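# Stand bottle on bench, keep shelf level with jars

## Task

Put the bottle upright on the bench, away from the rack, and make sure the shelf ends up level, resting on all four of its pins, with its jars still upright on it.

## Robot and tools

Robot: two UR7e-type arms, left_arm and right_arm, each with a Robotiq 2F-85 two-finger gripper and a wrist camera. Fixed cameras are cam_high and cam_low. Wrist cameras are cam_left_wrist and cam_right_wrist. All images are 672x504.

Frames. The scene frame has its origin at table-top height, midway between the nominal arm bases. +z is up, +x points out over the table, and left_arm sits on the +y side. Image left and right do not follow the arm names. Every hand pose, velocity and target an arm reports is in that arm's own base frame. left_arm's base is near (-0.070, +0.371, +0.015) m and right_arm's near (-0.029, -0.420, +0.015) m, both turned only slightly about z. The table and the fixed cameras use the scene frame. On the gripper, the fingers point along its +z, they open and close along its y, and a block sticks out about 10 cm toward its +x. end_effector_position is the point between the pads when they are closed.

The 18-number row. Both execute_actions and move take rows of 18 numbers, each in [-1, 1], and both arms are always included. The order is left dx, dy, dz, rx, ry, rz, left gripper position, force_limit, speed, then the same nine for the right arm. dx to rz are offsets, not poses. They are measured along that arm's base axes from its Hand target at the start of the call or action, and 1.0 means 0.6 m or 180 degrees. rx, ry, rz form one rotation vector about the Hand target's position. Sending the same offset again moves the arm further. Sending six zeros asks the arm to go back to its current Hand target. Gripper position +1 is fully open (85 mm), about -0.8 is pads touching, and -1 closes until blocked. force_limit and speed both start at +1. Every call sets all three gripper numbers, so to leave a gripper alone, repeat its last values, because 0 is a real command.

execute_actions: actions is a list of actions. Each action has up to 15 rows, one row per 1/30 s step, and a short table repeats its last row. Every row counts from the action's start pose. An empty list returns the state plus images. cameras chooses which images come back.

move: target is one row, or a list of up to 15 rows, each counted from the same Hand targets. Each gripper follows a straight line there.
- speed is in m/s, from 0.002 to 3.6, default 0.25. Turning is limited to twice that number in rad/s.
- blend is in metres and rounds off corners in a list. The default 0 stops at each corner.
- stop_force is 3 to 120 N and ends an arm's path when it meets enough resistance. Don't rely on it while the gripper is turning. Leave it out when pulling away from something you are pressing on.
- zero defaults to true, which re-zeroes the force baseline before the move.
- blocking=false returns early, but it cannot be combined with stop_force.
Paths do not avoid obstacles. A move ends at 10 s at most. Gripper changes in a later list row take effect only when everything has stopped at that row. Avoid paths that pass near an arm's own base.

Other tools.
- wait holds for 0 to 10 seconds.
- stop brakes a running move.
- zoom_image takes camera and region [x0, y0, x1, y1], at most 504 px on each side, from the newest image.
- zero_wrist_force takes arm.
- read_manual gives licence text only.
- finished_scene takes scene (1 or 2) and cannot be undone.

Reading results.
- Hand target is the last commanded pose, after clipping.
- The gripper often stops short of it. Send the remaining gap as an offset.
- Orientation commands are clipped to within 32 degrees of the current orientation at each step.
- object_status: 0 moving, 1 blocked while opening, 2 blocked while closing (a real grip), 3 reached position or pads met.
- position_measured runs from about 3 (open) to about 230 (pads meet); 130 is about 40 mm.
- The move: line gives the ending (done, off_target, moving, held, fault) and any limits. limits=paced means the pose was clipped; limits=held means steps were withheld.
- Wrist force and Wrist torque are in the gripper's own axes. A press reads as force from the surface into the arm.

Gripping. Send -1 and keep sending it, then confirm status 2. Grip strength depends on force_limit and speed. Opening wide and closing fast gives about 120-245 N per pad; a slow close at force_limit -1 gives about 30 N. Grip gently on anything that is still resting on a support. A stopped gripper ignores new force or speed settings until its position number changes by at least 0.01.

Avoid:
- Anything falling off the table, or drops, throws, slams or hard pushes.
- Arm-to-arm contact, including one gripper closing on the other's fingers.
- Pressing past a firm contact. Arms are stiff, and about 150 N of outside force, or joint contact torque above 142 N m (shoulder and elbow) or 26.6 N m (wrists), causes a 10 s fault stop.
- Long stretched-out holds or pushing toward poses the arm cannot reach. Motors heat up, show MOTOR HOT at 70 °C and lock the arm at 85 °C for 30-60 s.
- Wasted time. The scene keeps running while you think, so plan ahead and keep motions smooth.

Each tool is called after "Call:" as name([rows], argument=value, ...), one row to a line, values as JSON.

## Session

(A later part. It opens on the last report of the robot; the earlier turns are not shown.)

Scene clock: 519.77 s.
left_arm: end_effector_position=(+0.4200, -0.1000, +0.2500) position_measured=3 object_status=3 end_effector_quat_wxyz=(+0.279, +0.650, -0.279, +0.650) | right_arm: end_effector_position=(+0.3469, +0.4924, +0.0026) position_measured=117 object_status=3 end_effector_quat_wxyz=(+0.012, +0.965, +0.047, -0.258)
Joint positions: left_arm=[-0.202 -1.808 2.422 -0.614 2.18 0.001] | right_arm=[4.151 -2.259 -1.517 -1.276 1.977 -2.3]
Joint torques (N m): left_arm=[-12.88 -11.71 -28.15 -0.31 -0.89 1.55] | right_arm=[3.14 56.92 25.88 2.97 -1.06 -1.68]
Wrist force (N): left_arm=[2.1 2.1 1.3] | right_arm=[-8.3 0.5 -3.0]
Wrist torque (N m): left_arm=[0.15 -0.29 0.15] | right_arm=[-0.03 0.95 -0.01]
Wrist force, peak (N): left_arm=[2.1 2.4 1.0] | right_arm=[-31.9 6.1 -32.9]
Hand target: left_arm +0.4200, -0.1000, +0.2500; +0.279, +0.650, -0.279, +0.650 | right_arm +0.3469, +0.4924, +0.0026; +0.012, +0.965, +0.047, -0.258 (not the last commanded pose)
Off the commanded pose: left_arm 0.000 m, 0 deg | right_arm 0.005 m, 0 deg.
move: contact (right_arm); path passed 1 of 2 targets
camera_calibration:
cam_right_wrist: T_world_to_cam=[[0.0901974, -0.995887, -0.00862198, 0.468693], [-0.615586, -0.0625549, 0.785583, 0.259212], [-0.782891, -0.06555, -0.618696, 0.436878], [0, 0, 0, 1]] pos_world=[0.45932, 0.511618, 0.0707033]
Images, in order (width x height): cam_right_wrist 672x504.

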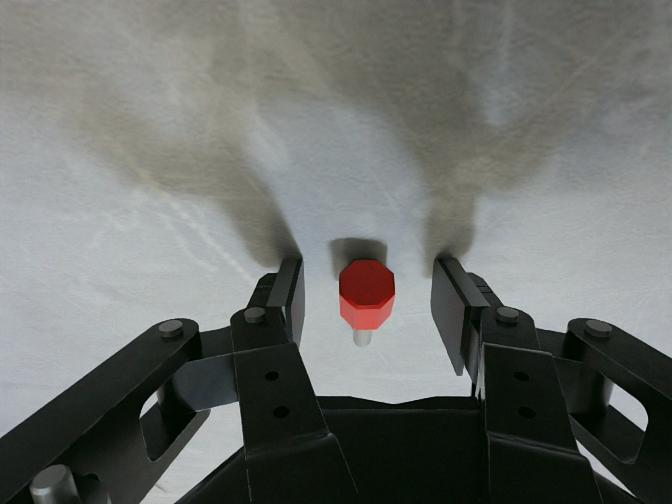

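Call:
move([
  [0,0,0,0,0,0,1,1,1,0,0,0.0065,0,0,0,0.1,0,0],
  [0,0,0,0,0,0,1,1,1,0,0,0.0065,0,0,0,-1,-0.2,-0.6],
  [0,0,0,0,0,0,1,1,1,0,0,0.12,0,0,0,-1,-0.2,-0.6],
], speed=0.12, cameras=["cam_right_wrist"])

Scene clock: 538.90 s.
left_arm: end_effector_position=(+0.4200, -0.1000, +0.2500) position_measured=3 object_status=3 end_effector_quat_wxyz=(+0.279, +0.650, -0.279, +0.650) | right_arm: end_effector_position=(+0.3470, +0.4925, +0.0746) position_measured=188 object_status=2 end_effector_quat_wxyz=(+0.012, +0.965, +0.047, -0.258)
Joint positions: left_arm=[-0.202 -1.808 2.422 -0.614 2.18 0.001] | right_arm=[4.151 -2.169 -1.459 -1.423 1.977 -2.3]
Joint torques (N m): left_arm=[-12.32 -11.88 -28.67 -0.3 -0.77 1.4] | right_arm=[8.61 45.84 19.34 1.05 -0.2 0.5]
Wrist force (N): left_arm=[1.7 2.2 1.1] | right_arm=[-5.4 0.7 -0.7]
Wrist torque (N m): left_arm=[0.16 -0.22 0.15] | right_arm=[0.04 0.84 -0.06]
Wrist force, peak (N): left_arm=[2.1 2.3 1.2] | right_arm=[-9.0 0.8 -6.8]
Hand target: left_arm +0.4200, -0.1000, +0.2500; +0.279, +0.650, -0.279, +0.650 | right_arm +0.3469, +0.4924, +0.0746; +0.012, +0.965, +0.047, -0.258
Off the commanded pose: left_arm 0.000 m, 0 deg | right_arm 0.000 m, 0 deg.
move: done
camera_calibration:
cam_right_wrist: T_world_to_cam=[[0.0901852, -0.995887, -0.00874897, 0.469437], [-0.615693, -0.0626564, 0.785491, 0.20277], [-0.782808, -0.065453, -0.618811, 0.48136], [0, 0, 0, 1]] pos_world=[0.459321, 0.511718, 0.142704]
Images, in order (width x height): cam_right_wrist 672x504.

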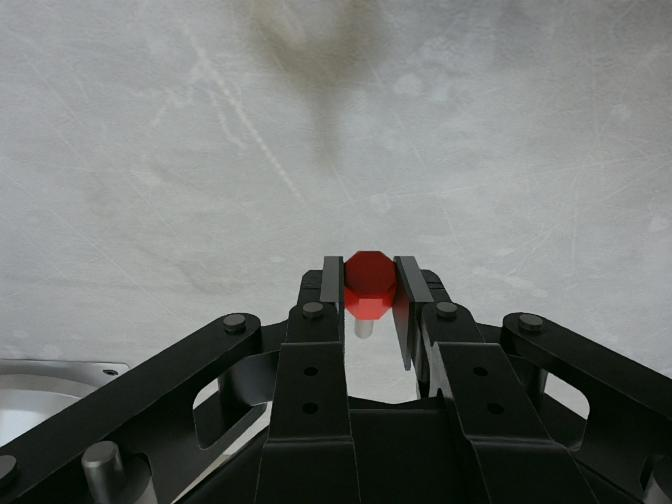

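Call:
move([
  [0,0,0.01,0,0,0,-0.8,-0.5,0,0,0,0.3423,0,0,0,-1,-0.2,-0.6],
  [0,0,0.01,0,0,0,-0.8,-0.5,0,-0.0067,-0.1888,0.3423,0,0,-0.398,-1,-0.2,-0.6],
  [0.0148,-0.17,-0.0667,0,0,-0.0055,-0.8,-0.5,0,-0.0135,-0.3777,0.3423,0,0,-0.7958,-1,-0.2,-0.6],
  [0.0295,-0.3395,-0.1333,0,0,-0.0111,-0.8,-0.5,0,-0.0135,-0.3777,0.234,0,0,-0.7958,-1,-0.2,-0.6],
], speed=0.4, blend=0.02, cameras=["all"])

Scene clock: 566.83 s.
left_arm: end_effector_position=(+0.4377, -0.3036, +0.1699) position_measured=229 object_status=3 end_effector_quat_wxyz=(+0.290, +0.645, -0.291, +0.645) | right_arm: end_effector_position=(+0.3388, +0.2658, +0.2151) position_measured=188 object_status=2 end_effector_quat_wxyz=(+0.241, -0.349, +0.901, +0.093)
Joint positions: left_arm=[-0.873 -1.509 2.451 -0.941 1.544 0.001] | right_arm=[4.232 -1.149 -2.413 -0.654 1.398 0.307]
Joint torques (N m): left_arm=[-14.27 -10.6 -18.95 -4.47 -1.85 -0.77] | right_arm=[-2.9 0.12 16.33 5.71 1.04 -0.39]
Wrist force (N): left_arm=[1.6 2.2 1.2] | right_arm=[-5.4 0.4 -0.6]
Wrist torque (N m): left_arm=[0.14 -0.24 0.12] | right_arm=[0.00 0.89 -0.07]
Wrist force, peak (N): left_arm=[-0.2 4.6 3.8] | right_arm=[-7.9 -0.6 -4.0]
Hand target: left_arm +0.4377, -0.3037, +0.1700; +0.290, +0.645, -0.291, +0.645 | right_arm +0.3388, +0.2658, +0.2150; +0.241, -0.349, +0.901, +0.093
Off the commanded pose: left_arm 0.000 m, 0 deg | right_arm 0.000 m, 0 deg.
move: done
camera_calibration:
cam_left_wrist: T_world_to_cam=[[-0.734137, -0.679001, -0.000181615, 0.121792], [-0.232592, 0.25173, -0.939432, 0.353359], [0.637922, -0.68963, -0.342735, -0.303265], [0, 0, 0, 1]] pos_world=[0.36506, -0.215395, 0.22804]
cam_right_wrist: T_world_to_cam=[[-0.66829, 0.743851, -0.00861537, 0.0401585], [0.455643, 0.418458, 0.785673, -0.417794], [0.588029, 0.521132, -0.618581, -0.0733814], [0, 0, 0, 1]] pos_world=[0.260352, 0.183199, 0.283203]

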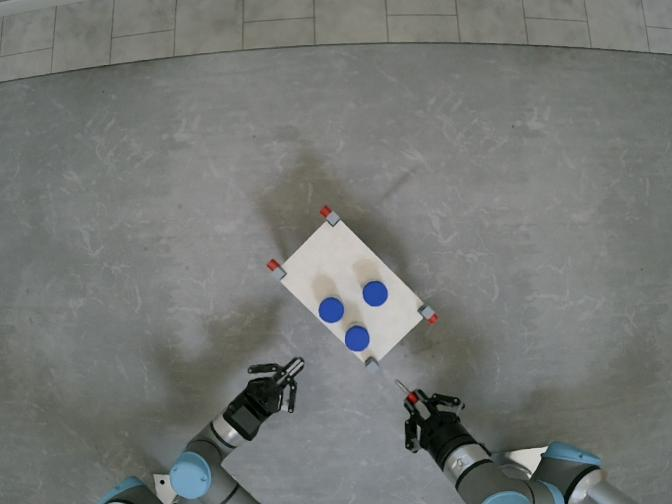

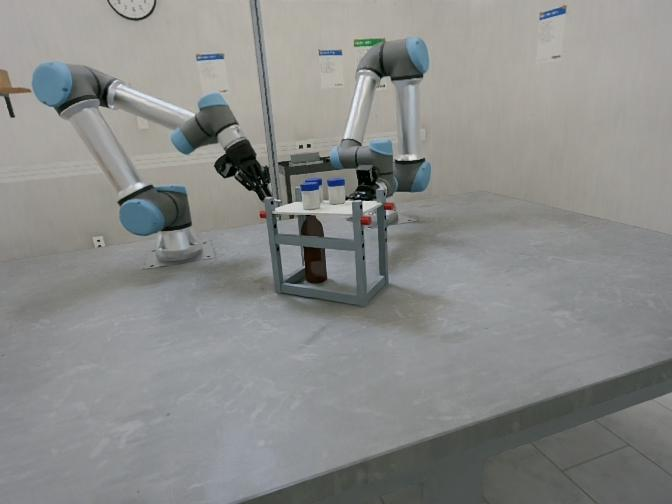

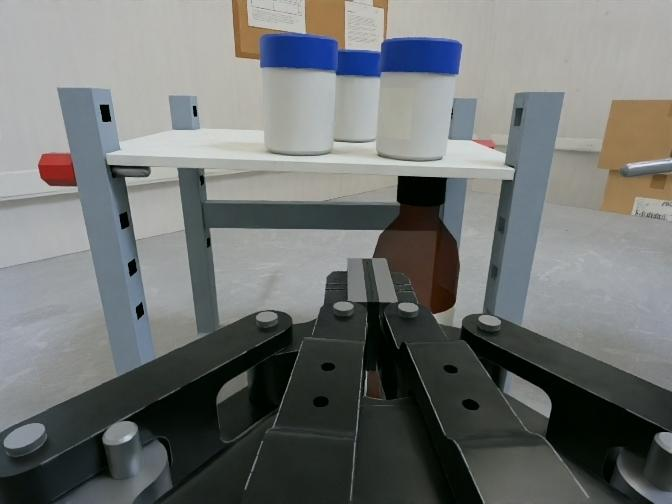

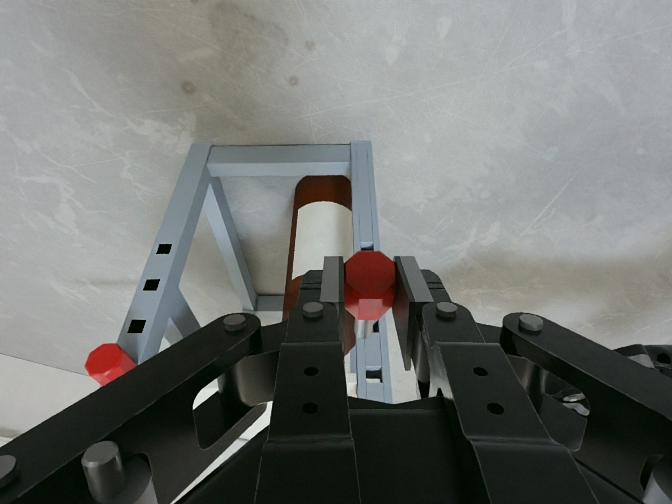

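Call:
zoom_image(camera="cam_right_wrist", region=[300, 220, 440, 410])

Call:
zoom_image(camera="cam_left_wrist", region=[440, 80, 672, 290])

Call:
zoom_image(camera="cam_left_wrist", region=[30, 80, 240, 290])

Scaled by 2.653 from the camera's 672x504 image, which has a finer 960x720 frame.

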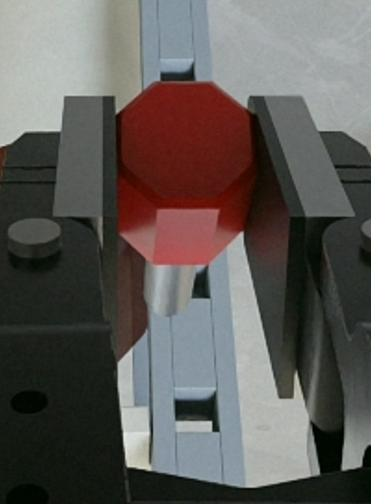

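Scaled by 2.172 from the camera's 672x504 image, which has a finer 960x720 frame.

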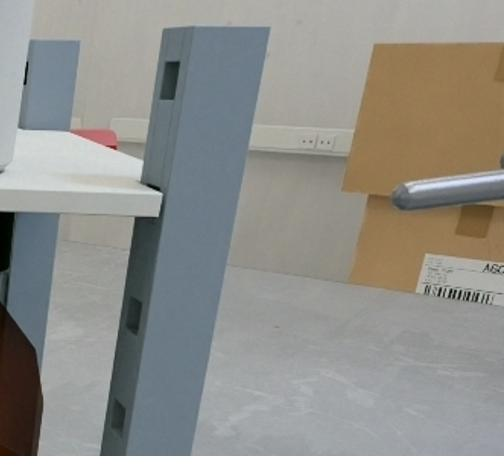

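Scaled by 2.400 from the camera's 672x504 image, which has a finer 960x720 frame.

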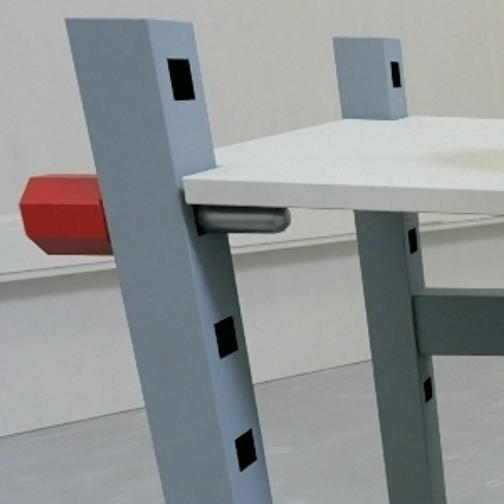

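Call:
zoom_image(camera="cam_right_wrist", region=[170, 120, 400, 220])

Call:
zoom_image(camera="cam_right_wrist", region=[70, 120, 230, 400])

Scaled by 2.191 from the camera's 672x504 image, which has a finer 960x720 frame.

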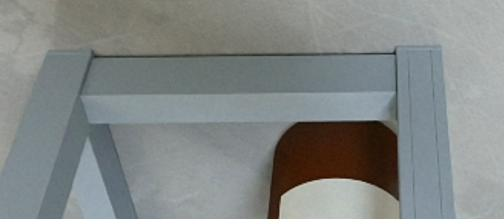

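Scaled by 1.800 from the camera's 672x504 image, which has a finer 960x720 frame.

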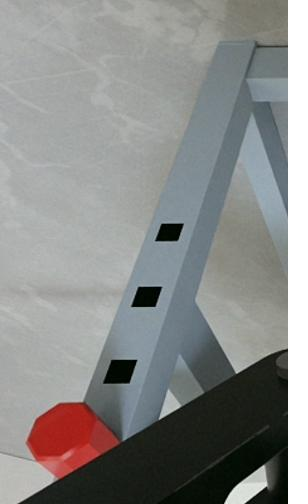

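Call:
move(target=[0.1106,-0.1202,0.0033,0,0,0.0061,-0.8,-0.5,0,0.0292,0.047,-0.0133,0.0251,-0.0275,0.0028,-1,-0.2,-0.6], speed=0.12, cameras=["all"])

Scene clock: 715.60 s.
left_arm: end_effector_position=(+0.5039, -0.3758, +0.1720) position_measured=229 object_status=3 end_effector_quat_wxyz=(+0.284, +0.647, -0.284, +0.648) | right_arm: end_effector_position=(+0.3563, +0.2940, +0.2069) position_measured=188 object_status=2 end_effector_quat_wxyz=(+0.293, -0.347, +0.884, +0.114)
Joint positions: left_arm=[-0.874 -1.32 2.201 -0.881 1.523 0.001] | right_arm=[4.25 -1.248 -2.457 -0.4 1.358 0.293]
Joint torques (N m): left_arm=[12.54 -20.18 -24.9 -3.83 1.3 0.6] | right_arm=[-8.51 11.09 29.42 5.74 2.18 2.23]
Wrist force (N): left_arm=[1.6 2.3 1.2] | right_arm=[-6.1 0.2 -0.6]
Wrist torque (N m): left_arm=[0.16 -0.24 0.11] | right_arm=[-0.06 1.02 -0.09]
Wrist force, peak (N): left_arm=[2.0 2.3 3.0] | right_arm=[-6.3 0.2 -0.5]
Hand target: left_arm +0.5041, -0.3758, +0.1720; +0.284, +0.647, -0.284, +0.648 | right_arm +0.3563, +0.2940, +0.2070; +0.293, -0.347, +0.884, +0.114
Off the commanded pose: left_arm 0.000 m, 0 deg | right_arm 0.000 m, 0 deg.
move: done
camera_calibration:
cam_left_wrist: T_world_to_cam=[[-0.721243, -0.692682, -0.000178812, 0.109703], [-0.237143, 0.247163, -0.939507, 0.389449], [0.650823, -0.677571, -0.342529, -0.396667], [0, 0, 0, 1]] pos_world=[0.429638, -0.289038, 0.23004]
cam_right_wrist: T_world_to_cam=[[-0.674237, 0.738467, -0.0083969, 0.0344124], [0.381413, 0.35793, 0.852297, -0.400677], [0.632399, 0.571447, -0.522991, -0.153701], [0, 0, 0, 1]] pos_world=[0.273226, 0.205834, 0.2614]

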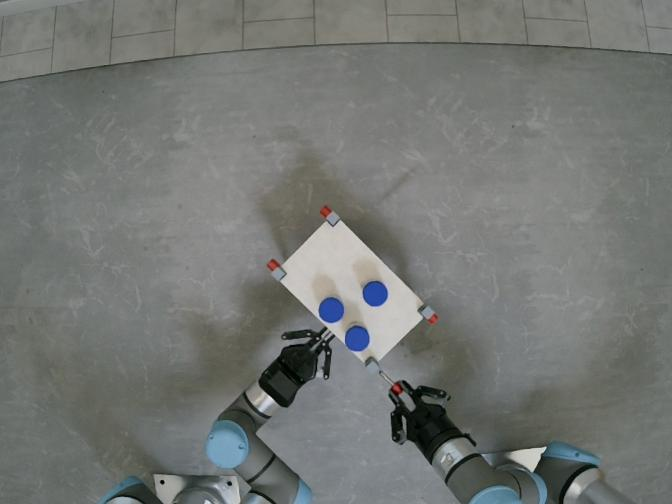

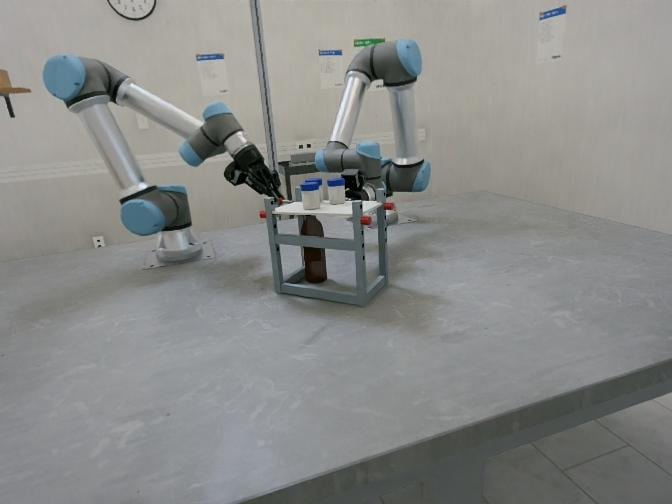

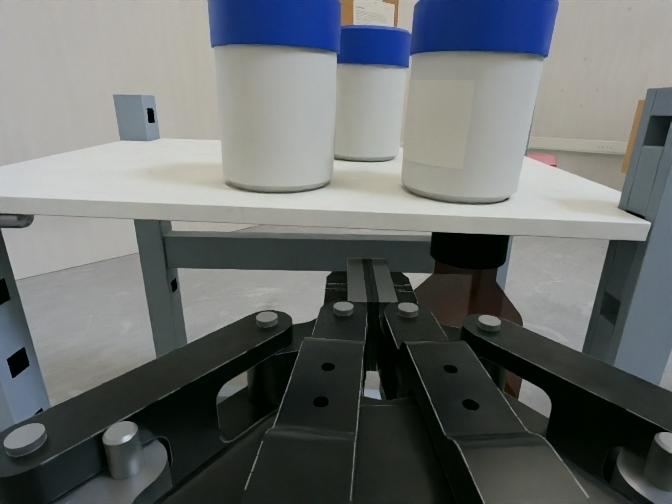

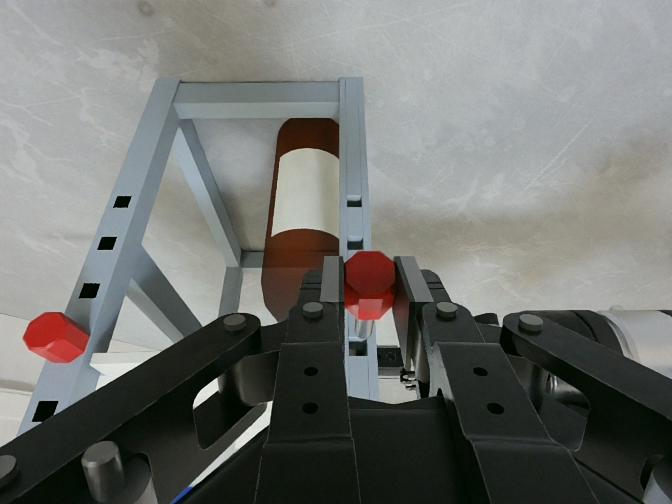

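Call:
zoom_image(camera="cam_right_wrist", region=[300, 180, 440, 410])

Call:
zoom_image(camera="cam_left_wrist", region=[430, 80, 672, 400])

Scaled by 2.191 from the camera's 672x504 image, which has a finer 960x720 frame.

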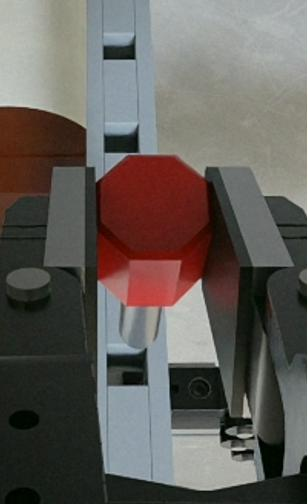

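Scaled by 1.575 from the camera's 672x504 image, which has a finer 960x720 frame.

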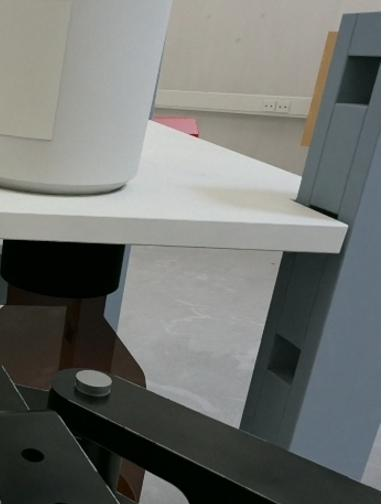

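Call:
move(target=[0,0,0.03,0,0,0,-0.8,-0.5,0,0.0022,-0.0025,0.0018,0,0,0,-1,-0.2,-0.6], speed=0.012, stop_force=3, cameras=["cam_left_wrist","cam_right_wrist","cam_low"])

Scene clock: 745.23 s.
left_arm: end_effector_position=(+0.5041, -0.3758, +0.1895) position_measured=229 object_status=3 end_effector_quat_wxyz=(+0.284, +0.647, -0.284, +0.648) | right_arm: end_effector_position=(+0.3577, +0.2925, +0.2081) position_measured=188 object_status=2 end_effector_quat_wxyz=(+0.293, -0.347, +0.884, +0.114)
Joint positions: left_arm=[-0.874 -1.358 2.186 -0.827 1.523 0.001] | right_arm=[4.243 -1.247 -2.454 -0.402 1.362 0.287]
Joint torques (N m): left_arm=[10.84 -20.08 -8.24 -3.25 1.4 -0.67] | right_arm=[5.71 15.42 25.97 3.39 0.08 0.4]
Wrist force (N): left_arm=[-1.5 2.3 1.8] | right_arm=[-6.2 0.2 -0.3]
Wrist torque (N m): left_arm=[0.14 -0.25 0.11] | right_arm=[-0.06 1.04 -0.09]
Wrist force, peak (N): left_arm=[-1.4 2.5 1.9] | right_arm=[-6.4 0.2 -0.5]
Hand target: left_arm +0.5041, -0.3758, +0.1895; +0.284, +0.647, -0.284, +0.648 (not the last commanded pose) | right_arm +0.3577, +0.2925, +0.2081; +0.293, -0.347, +0.884, +0.114
Off the commanded pose: left_arm 0.001 m, 0 deg | right_arm 0.000 m, 0 deg.
move: contact (left_arm)
camera_calibration:
cam_left_wrist: T_world_to_cam=[[-0.721135, -0.692794, -0.000161769, 0.109695], [-0.237132, 0.247052, -0.939539, 0.405886], [0.650947, -0.677496, -0.342442, -0.390792], [0, 0, 0, 1]] pos_world=[0.429739, -0.289039, 0.24754]
cam_right_wrist: T_world_to_cam=[[-0.674051, 0.73864, -0.00812746, 0.0363152], [0.381525, 0.357543, 0.852409, -0.401592], [0.63253, 0.571466, -0.522812, -0.153241], [0, 0, 0, 1]] pos_world=[0.274626, 0.204335, 0.2625]
Images, in order (width x height): cam_low 672x504, cam_left_wrist 672x504, cam_right_wrist 672x504.

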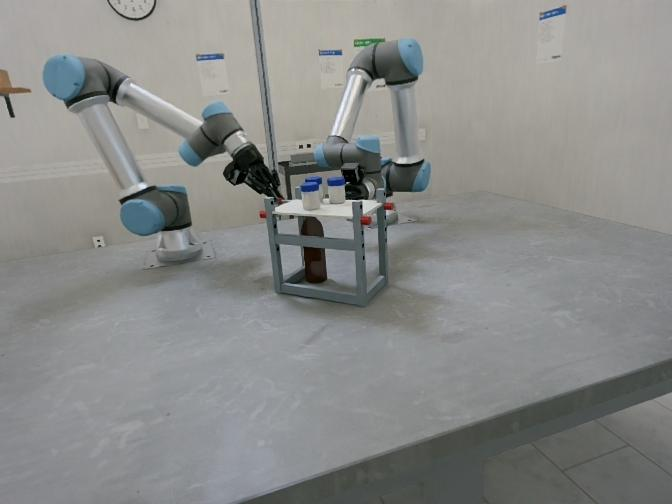

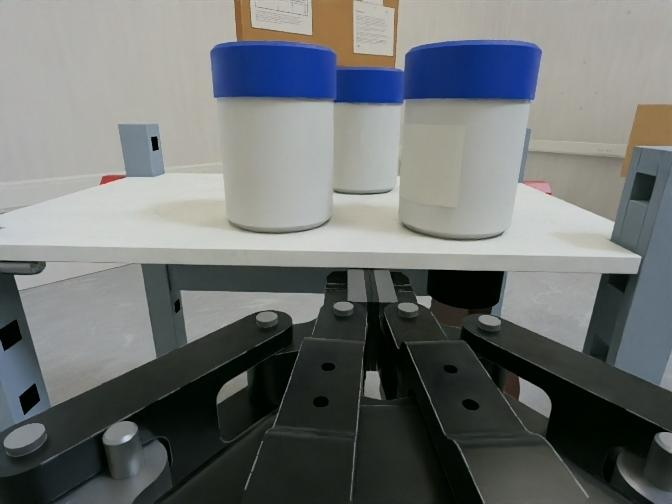

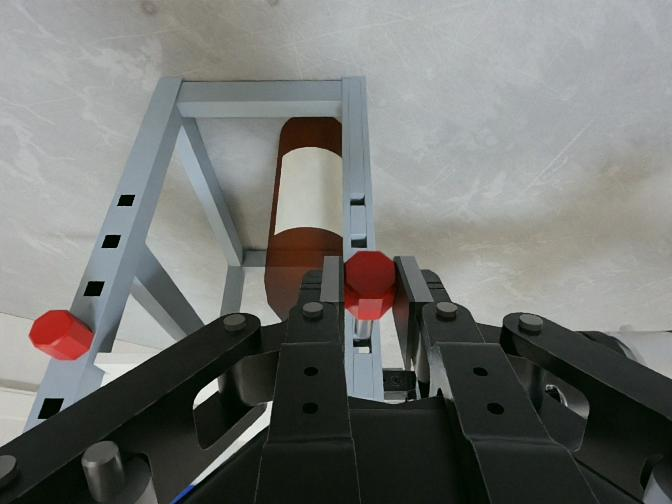

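Call:
zoom_image(camera="cam_left_wrist", region=[480, 120, 672, 380])

Call:
zoom_image(camera="cam_right_wrist", region=[300, 180, 440, 410])

Call:
zoom_image(camera="cam_low", region=[250, 170, 400, 240])

Scaled by 1.938 from the camera's 672x504 image, which has a finer 960x720 frame.

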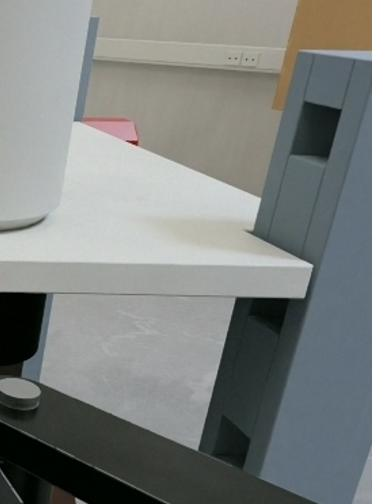

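Scaled by 2.191 from the camera's 672x504 image, which has a finer 960x720 frame.

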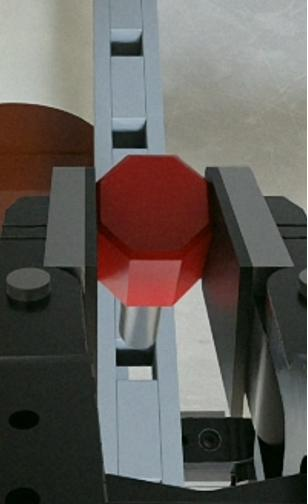

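Scaled by 3.360 from the camera's 672x504 image, which has a finer 960x720 frame.

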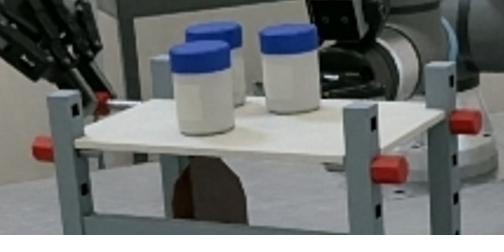

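Call:
move([
  [0,0,0.0042,0,0,0,-0.8,-0.5,0,0.0005,-0.0005,0.0003,0,0,0,-1,-0.2,-0.6],
  [0,0,0.0042,0,0,0,-0.8,-0.5,0,0.061,0.0567,0.0003,0,0,0,-1,-0.2,-0.6],
], speed=[0.01,0.025], stop_force=6, cameras=["cam_left_wrist","cam_right_wrist","cam_low"])

Scene clock: 769.03 s.
left_arm: end_effector_position=(+0.5041, -0.3758, +0.1920) position_measured=229 object_status=3 end_effector_quat_wxyz=(+0.284, +0.647, -0.284, +0.648) | right_arm: end_effector_position=(+0.3867, +0.3194, +0.2083) position_measured=188 object_status=2 end_effector_quat_wxyz=(+0.293, -0.347, +0.884, +0.114)
Joint positions: left_arm=[-0.874 -1.364 2.184 -0.82 1.523 0.001] | right_arm=[4.2 -1.376 -2.369 -0.351 1.387 0.251]
Joint torques (N m): left_arm=[8.19 -20.31 -8.76 -4.7 1.41 -0.62] | right_arm=[10.94 3.64 31.8 3.38 -2.29 2.21]
Wrist force (N): left_arm=[-1.3 2.3 0.6] | right_arm=[-2.4 0.5 2.6]
Wrist torque (N m): left_arm=[0.15 -0.26 0.11] | right_arm=[-0.03 1.06 -0.30]
Wrist force, peak (N): left_arm=[-1.9 2.4 1.7] | right_arm=[-2.7 1.4 6.8]
Hand target: left_arm +0.5041, -0.3758, +0.1920; +0.284, +0.647, -0.284, +0.648 | right_arm +0.3867, +0.3194, +0.2083; +0.293, -0.347, +0.884, +0.114 (not the last commanded pose)
Off the commanded pose: left_arm 0.000 m, 0 deg | right_arm 0.010 m, 0 deg.
move: contact (right_arm)
camera_calibration:
cam_left_wrist: T_world_to_cam=[[-0.721135, -0.692794, -0.000162273, 0.109696], [-0.237193, 0.247117, -0.939507, 0.408366], [0.650925, -0.677473, -0.342531, -0.389863], [0, 0, 0, 1]] pos_world=[0.429739, -0.289039, 0.25014]
cam_right_wrist: T_world_to_cam=[[-0.674033, 0.738655, -0.0082298, 0.0360805], [0.381498, 0.357619, 0.852389, -0.422487], [0.632565, 0.571399, -0.522843, -0.186903], [0, 0, 0, 1]] pos_world=[0.303726, 0.231235, 0.2627]
Images, in order (width x height): cam_low 672x504, cam_left_wrist 672x504, cam_right_wrist 672x504.

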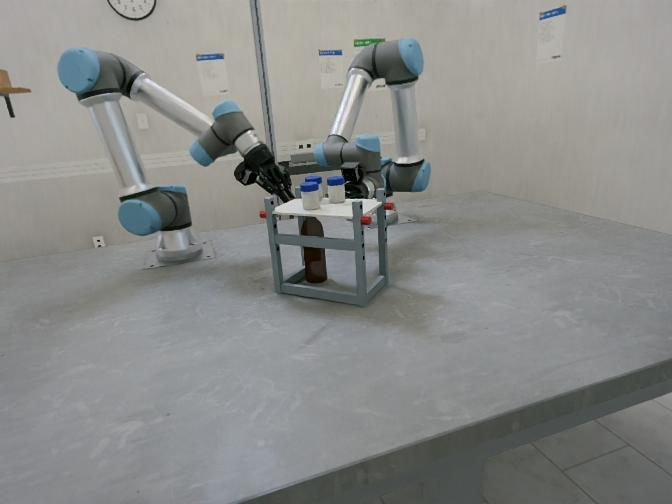

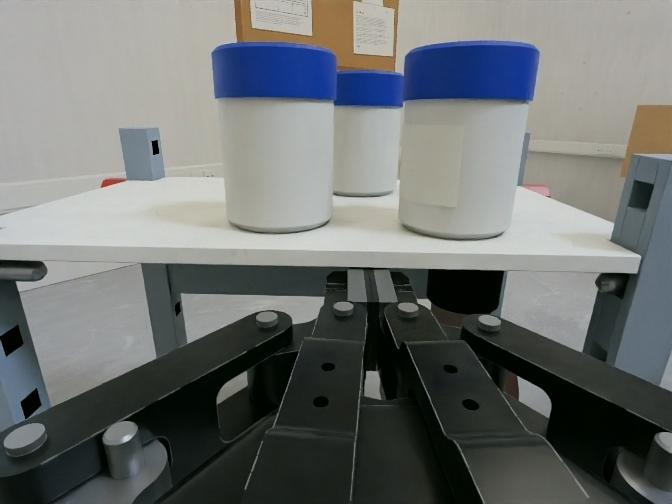

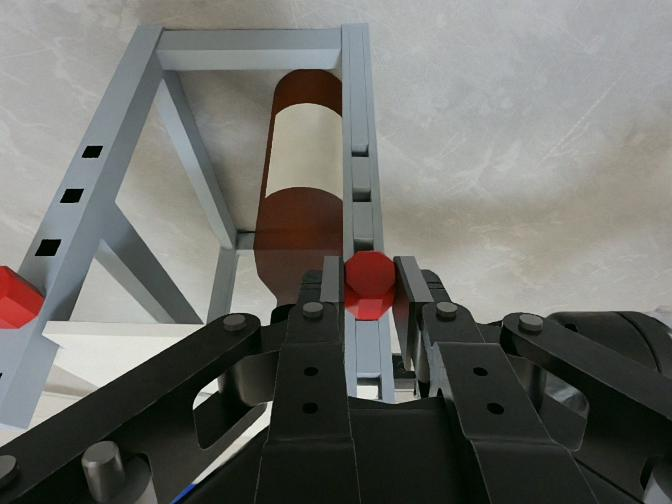

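Call:
zoom_image(camera="cam_left_wrist", region=[480, 120, 672, 380])

Call:
zoom_image(camera="cam_right_wrist", region=[300, 220, 440, 410])

Scaled by 1.938 from the camera's 672x504 image, which has a finer 960x720 frame.

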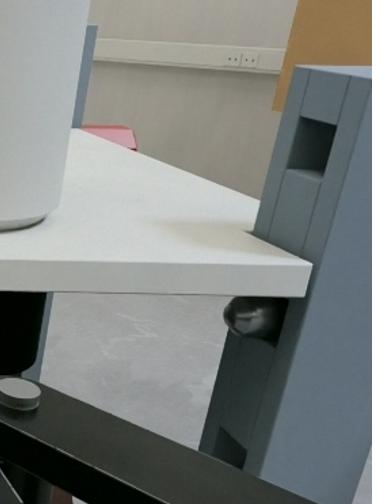

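Scaled by 2.653 from the camera's 672x504 image, which has a finer 960x720 frame.

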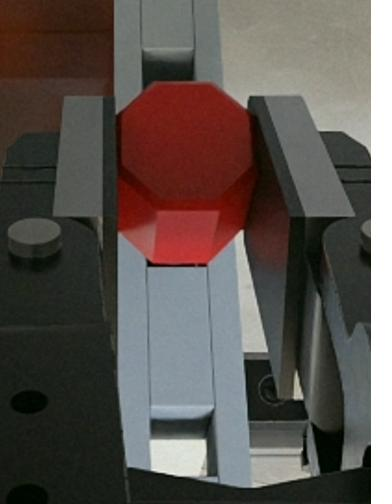

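Call:
move([
  [0,0,0.0025,0,0,0,-0.8,-0.5,0,-0.001,-0.001,-0.0017,0,0,0,-1,-0.2,-0.6],
  [0,0,0.0025,0,0,0,-0.8,-0.5,0,0.0121,0.0115,-0.0017,0,0,0,-1,-0.2,-0.6],
], speed=[0.01,0.02], stop_force=8, cameras=["cam_left_wrist","cam_right_wrist"])

Scene clock: 788.40 s.
left_arm: end_effector_position=(+0.5041, -0.3758, +0.1935) position_measured=229 object_status=3 end_effector_quat_wxyz=(+0.284, +0.647, -0.284, +0.648) | right_arm: end_effector_position=(+0.3940, +0.3263, +0.2072) position_measured=188 object_status=2 end_effector_quat_wxyz=(+0.293, -0.347, +0.884, +0.114)
Joint positions: left_arm=[-0.874 -1.367 2.182 -0.815 1.523 0.001] | right_arm=[4.191 -1.408 -2.348 -0.338 1.392 0.244]
Joint torques (N m): left_arm=[5.86 -20.17 -25.09 -5.04 1.32 -0.76] | right_arm=[10.1 24.52 13.91 2.01 -1.48 2.27]
Wrist force (N): left_arm=[-1.4 2.4 0.5] | right_arm=[-5.9 0.7 -0.6]
Wrist torque (N m): left_arm=[0.17 -0.24 0.11] | right_arm=[0.05 0.98 -0.11]
Wrist force, peak (N): left_arm=[-1.6 2.4 1.7] | right_arm=[-6.8 0.1 -1.7]
Hand target: left_arm +0.5041, -0.3758, +0.1935; +0.284, +0.647, -0.284, +0.648 | right_arm +0.3940, +0.3263, +0.2072; +0.293, -0.347, +0.884, +0.114
Off the commanded pose: left_arm 0.000 m, 0 deg | right_arm 0.000 m, 0 deg.
move: done
camera_calibration:
cam_left_wrist: T_world_to_cam=[[-0.721135, -0.692794, -0.000162273, 0.109696], [-0.237193, 0.247117, -0.939507, 0.409775], [0.650925, -0.677473, -0.342531, -0.389349], [0, 0, 0, 1]] pos_world=[0.429739, -0.289039, 0.25164]
cam_right_wrist: T_world_to_cam=[[-0.67408, 0.738613, -0.00819007, 0.035842], [0.381475, 0.357598, 0.852409, -0.426757], [0.632529, 0.571467, -0.522812, -0.195988], [0, 0, 0, 1]] pos_world=[0.310926, 0.238135, 0.2616]
Images, in order (width x height): cam_left_wrist 672x504, cam_right_wrist 672x504.

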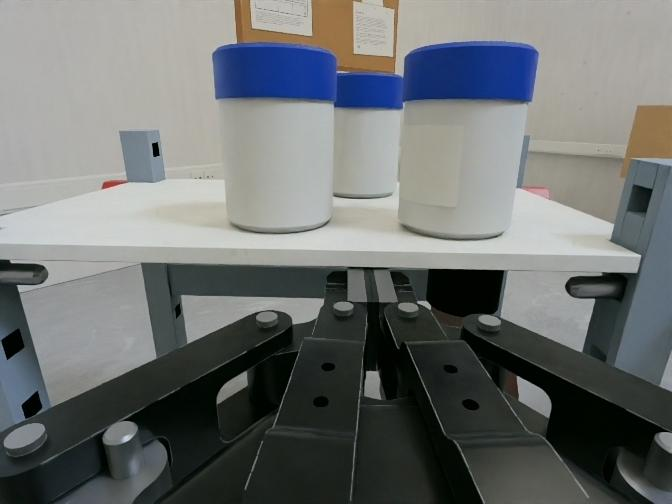

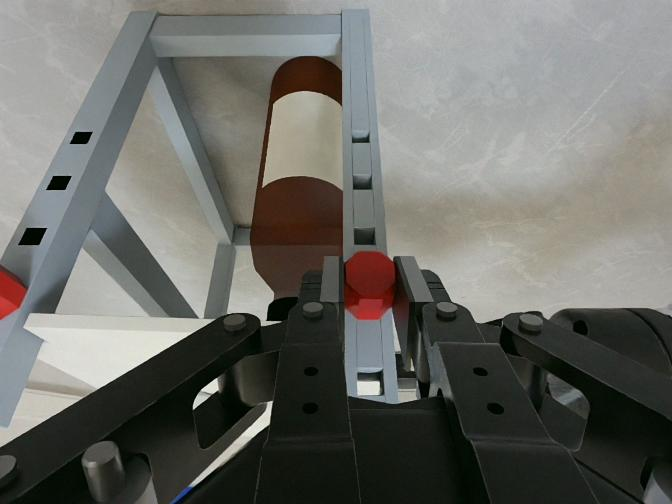

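Call:
move(target=[0,0,0,0,0,0,-0.8,-0.5,0,0.0073,0.0069,0,0,0,0,-1,-0.2,-0.6], speed=0.012, stop_force=6, cameras=["cam_left_wrist","cam_high"])

Call:
zoom_image(camera="cam_left_wrist", region=[480, 120, 672, 380])

Call:
zoom_image(camera="cam_high", region=[300, 270, 480, 440])

Scene clock: 796.50 s.
left_arm: end_effector_position=(+0.5041, -0.3758, +0.1935) position_measured=229 object_status=3 end_effector_quat_wxyz=(+0.284, +0.647, -0.284, +0.648) | right_arm: end_effector_position=(+0.3963, +0.3285, +0.2072) position_measured=188 object_status=2 end_effector_quat_wxyz=(+0.293, -0.347, +0.884, +0.114)
Joint positions: left_arm=[-0.874 -1.367 2.182 -0.815 1.523 0.001] | right_arm=[4.188 -1.417 -2.341 -0.336 1.393 0.242]
Joint torques (N m): left_arm=[4.48 -19.83 -25.89 -4.7 1.48 -0.6] | right_arm=[10.1 23.64 14.58 2.04 -2.38 2.39]
Wrist force (N): left_arm=[-1.4 2.0 1.4] | right_arm=[-6.2 0.2 -0.7]
Wrist torque (N m): left_arm=[0.14 -0.26 0.11] | right_arm=[-0.02 1.03 -0.17]
Wrist force, peak (N): left_arm=[-1.5 2.2 1.4] | right_arm=[2.3 0.5 -6.9]
Hand target: left_arm +0.5041, -0.3758, +0.1935; +0.284, +0.647, -0.284, +0.648 | right_arm +0.3963, +0.3285, +0.2073; +0.293, -0.347, +0.884, +0.114 (not the last commanded pose)
Off the commanded pose: left_arm 0.000 m, 0 deg | right_arm 0.003 m, 0 deg.
move: contact (right_arm)
camera_calibration:
cam_left_wrist: T_world_to_cam=[[-0.721135, -0.692794, -0.000162273, 0.109696], [-0.237193, 0.247117, -0.939507, 0.409775], [0.650925, -0.677473, -0.342531, -0.389349], [0, 0, 0, 1]] pos_world=[0.429739, -0.289039, 0.25164]
Images, in order (width x height): cam_high 672x504, cam_left_wrist 672x504.

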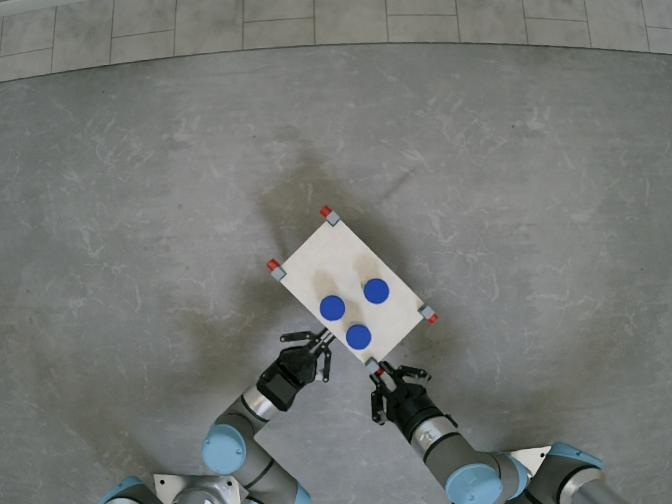

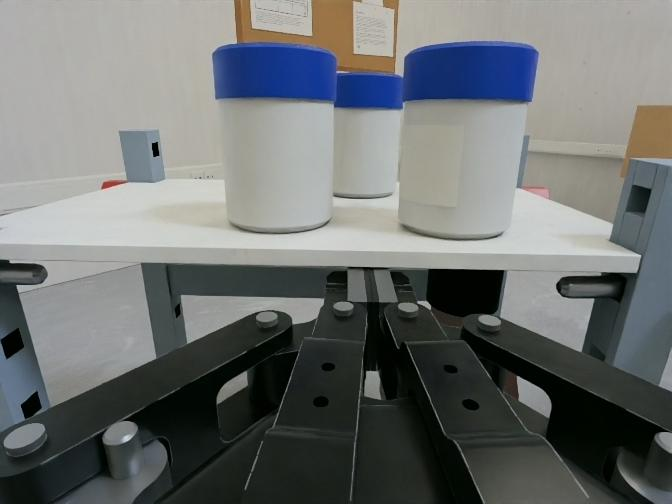

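Scaled by 1.938 from the camera's 672x504 image, which has a finer 960x720 frame.

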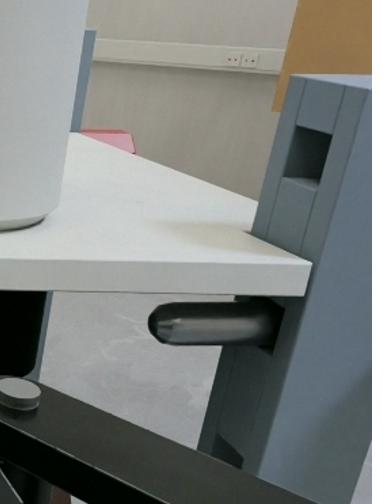

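Scaled by 2.800 from the camera's 672x504 image, which has a finer 960x720 frame.

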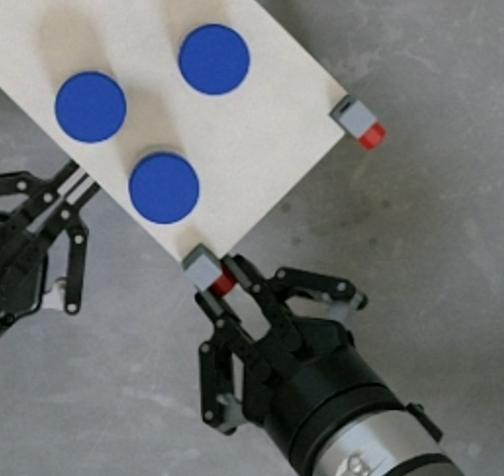

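Call:
move([
  [0,0,0,0,0,0,-0.8,-0.5,0,0,0,0,0,0,0,0.1,-0.2,-0.6],
  [0,0,0,0,0,0,-0.8,-0.5,0,-0.036,-0.034,0,0,0,0,0.1,-0.2,-0.6],
  [0,0,-0.0117,0,0,0,-0.8,-0.5,0,-0.109,-0.103,0.02,0,0,0,0.1,-0.2,-0.6],
  [0,0,-0.0217,0,0,0,-0.8,-0.5,0,-0.18,-0.18,0.15,0,0,0,0.1,-0.2,-0.6],
], speed=[0.1,0.05,0.06,0.12], blend=[0,0,0.003,0], cameras=["all"])

Scene clock: 849.63 s.
left_arm: end_effector_position=(+0.5041, -0.3758, +0.1804) position_measured=229 object_status=3 end_effector_quat_wxyz=(+0.284, +0.647, -0.284, +0.648) | right_arm: end_effector_position=(+0.2883, +0.2206, +0.2972) position_measured=117 object_status=3 end_effector_quat_wxyz=(+0.293, -0.347, +0.884, +0.114)
Joint positions: left_arm=[-0.874 -1.339 2.194 -0.855 1.523 0.001] | right_arm=[4.412 -0.744 -2.4 -0.996 1.268 0.432]
Joint torques (N m): left_arm=[1.46 -32.21 -14.43 0.14 1.36 -0.59] | right_arm=[-3.49 -0.15 28.98 1.8 1.99 -2.2]
Wrist force (N): left_arm=[1.9 2.4 1.4] | right_arm=[-6.6 0.0 -0.5]
Wrist torque (N m): left_arm=[0.18 -0.28 0.11] | right_arm=[-0.09 1.04 -0.12]
Wrist force, peak (N): left_arm=[-1.3 2.6 1.9] | right_arm=[-7.4 0.5 -0.7]
Hand target: left_arm +0.5041, -0.3758, +0.1805; +0.284, +0.647, -0.284, +0.648 | right_arm +0.2883, +0.2205, +0.2973; +0.293, -0.347, +0.884, +0.114
Off the commanded pose: left_arm 0.000 m, 0 deg | right_arm 0.000 m, 0 deg.
move: done
camera_calibration:
cam_left_wrist: T_world_to_cam=[[-0.721134, -0.692795, -0.000158547, 0.109692], [-0.237196, 0.247114, -0.939507, 0.397468], [0.650925, -0.677473, -0.342531, -0.393836], [0, 0, 0, 1]] pos_world=[0.429739, -0.289039, 0.23854]
cam_right_wrist: T_world_to_cam=[[-0.674106, 0.738588, -0.00824652, 0.0434289], [0.38143, 0.357647, 0.852408, -0.425351], [0.632528, 0.571468, -0.522812, -0.0216724], [0, 0, 0, 1]] pos_world=[0.205226, 0.132435, 0.3516]

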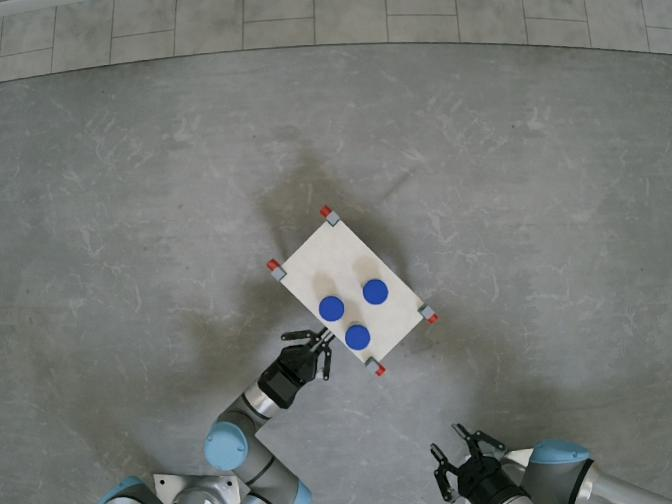

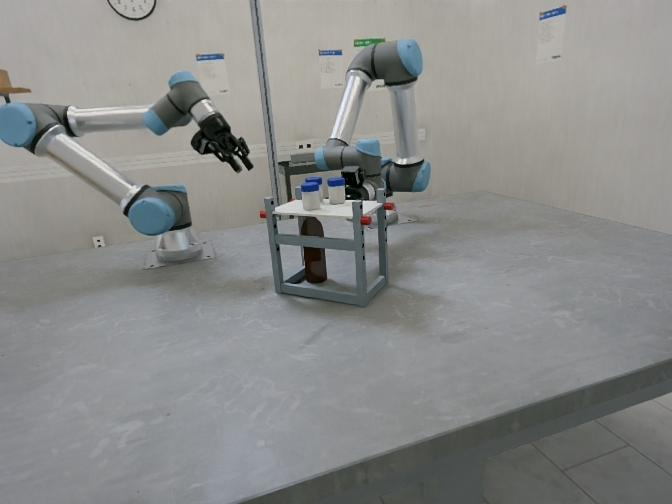

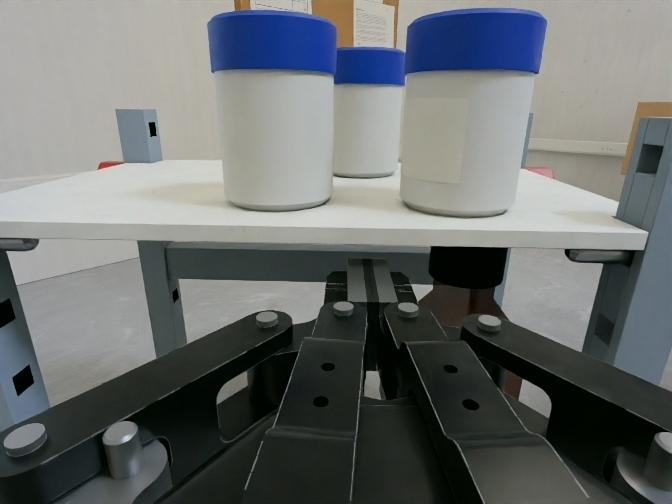

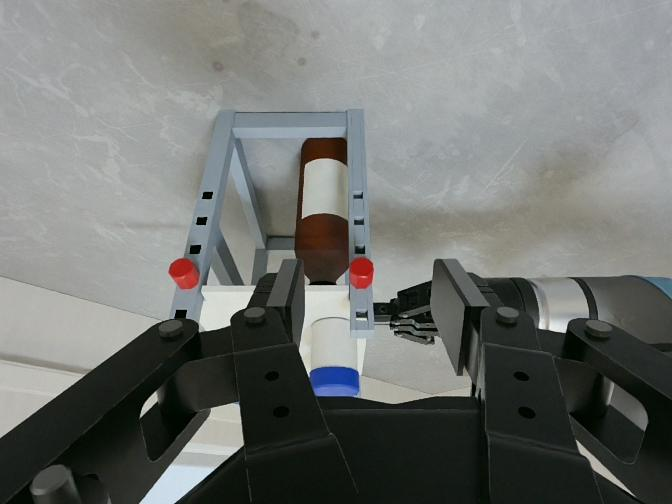

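Call:
zoom_image(camera="cam_left_wrist", region=[400, 120, 672, 400])

Call:
zoom_image(camera="cam_right_wrist", region=[160, 100, 400, 400])

Scaled by 1.800 from the camera's 672x504 image, which has a finer 960x720 frame.

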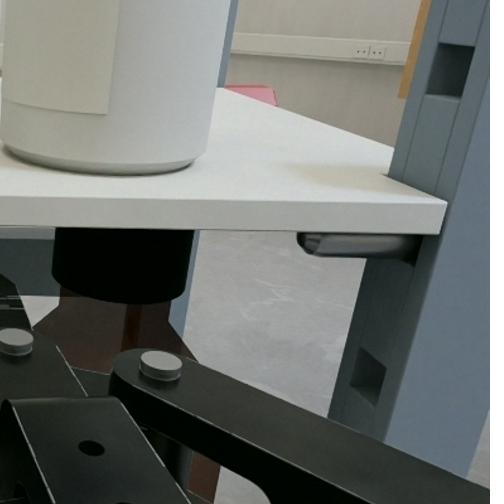

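Scaled by 1.680 from the camera's 672x504 image, which has a finer 960x720 frame.

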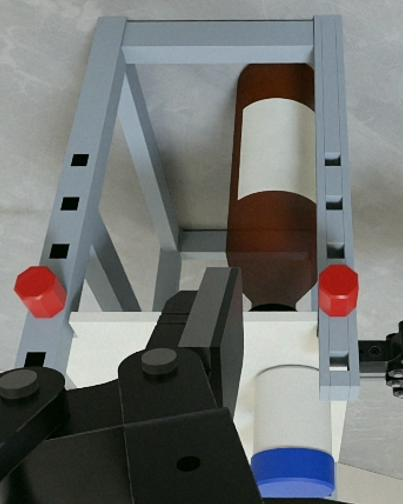

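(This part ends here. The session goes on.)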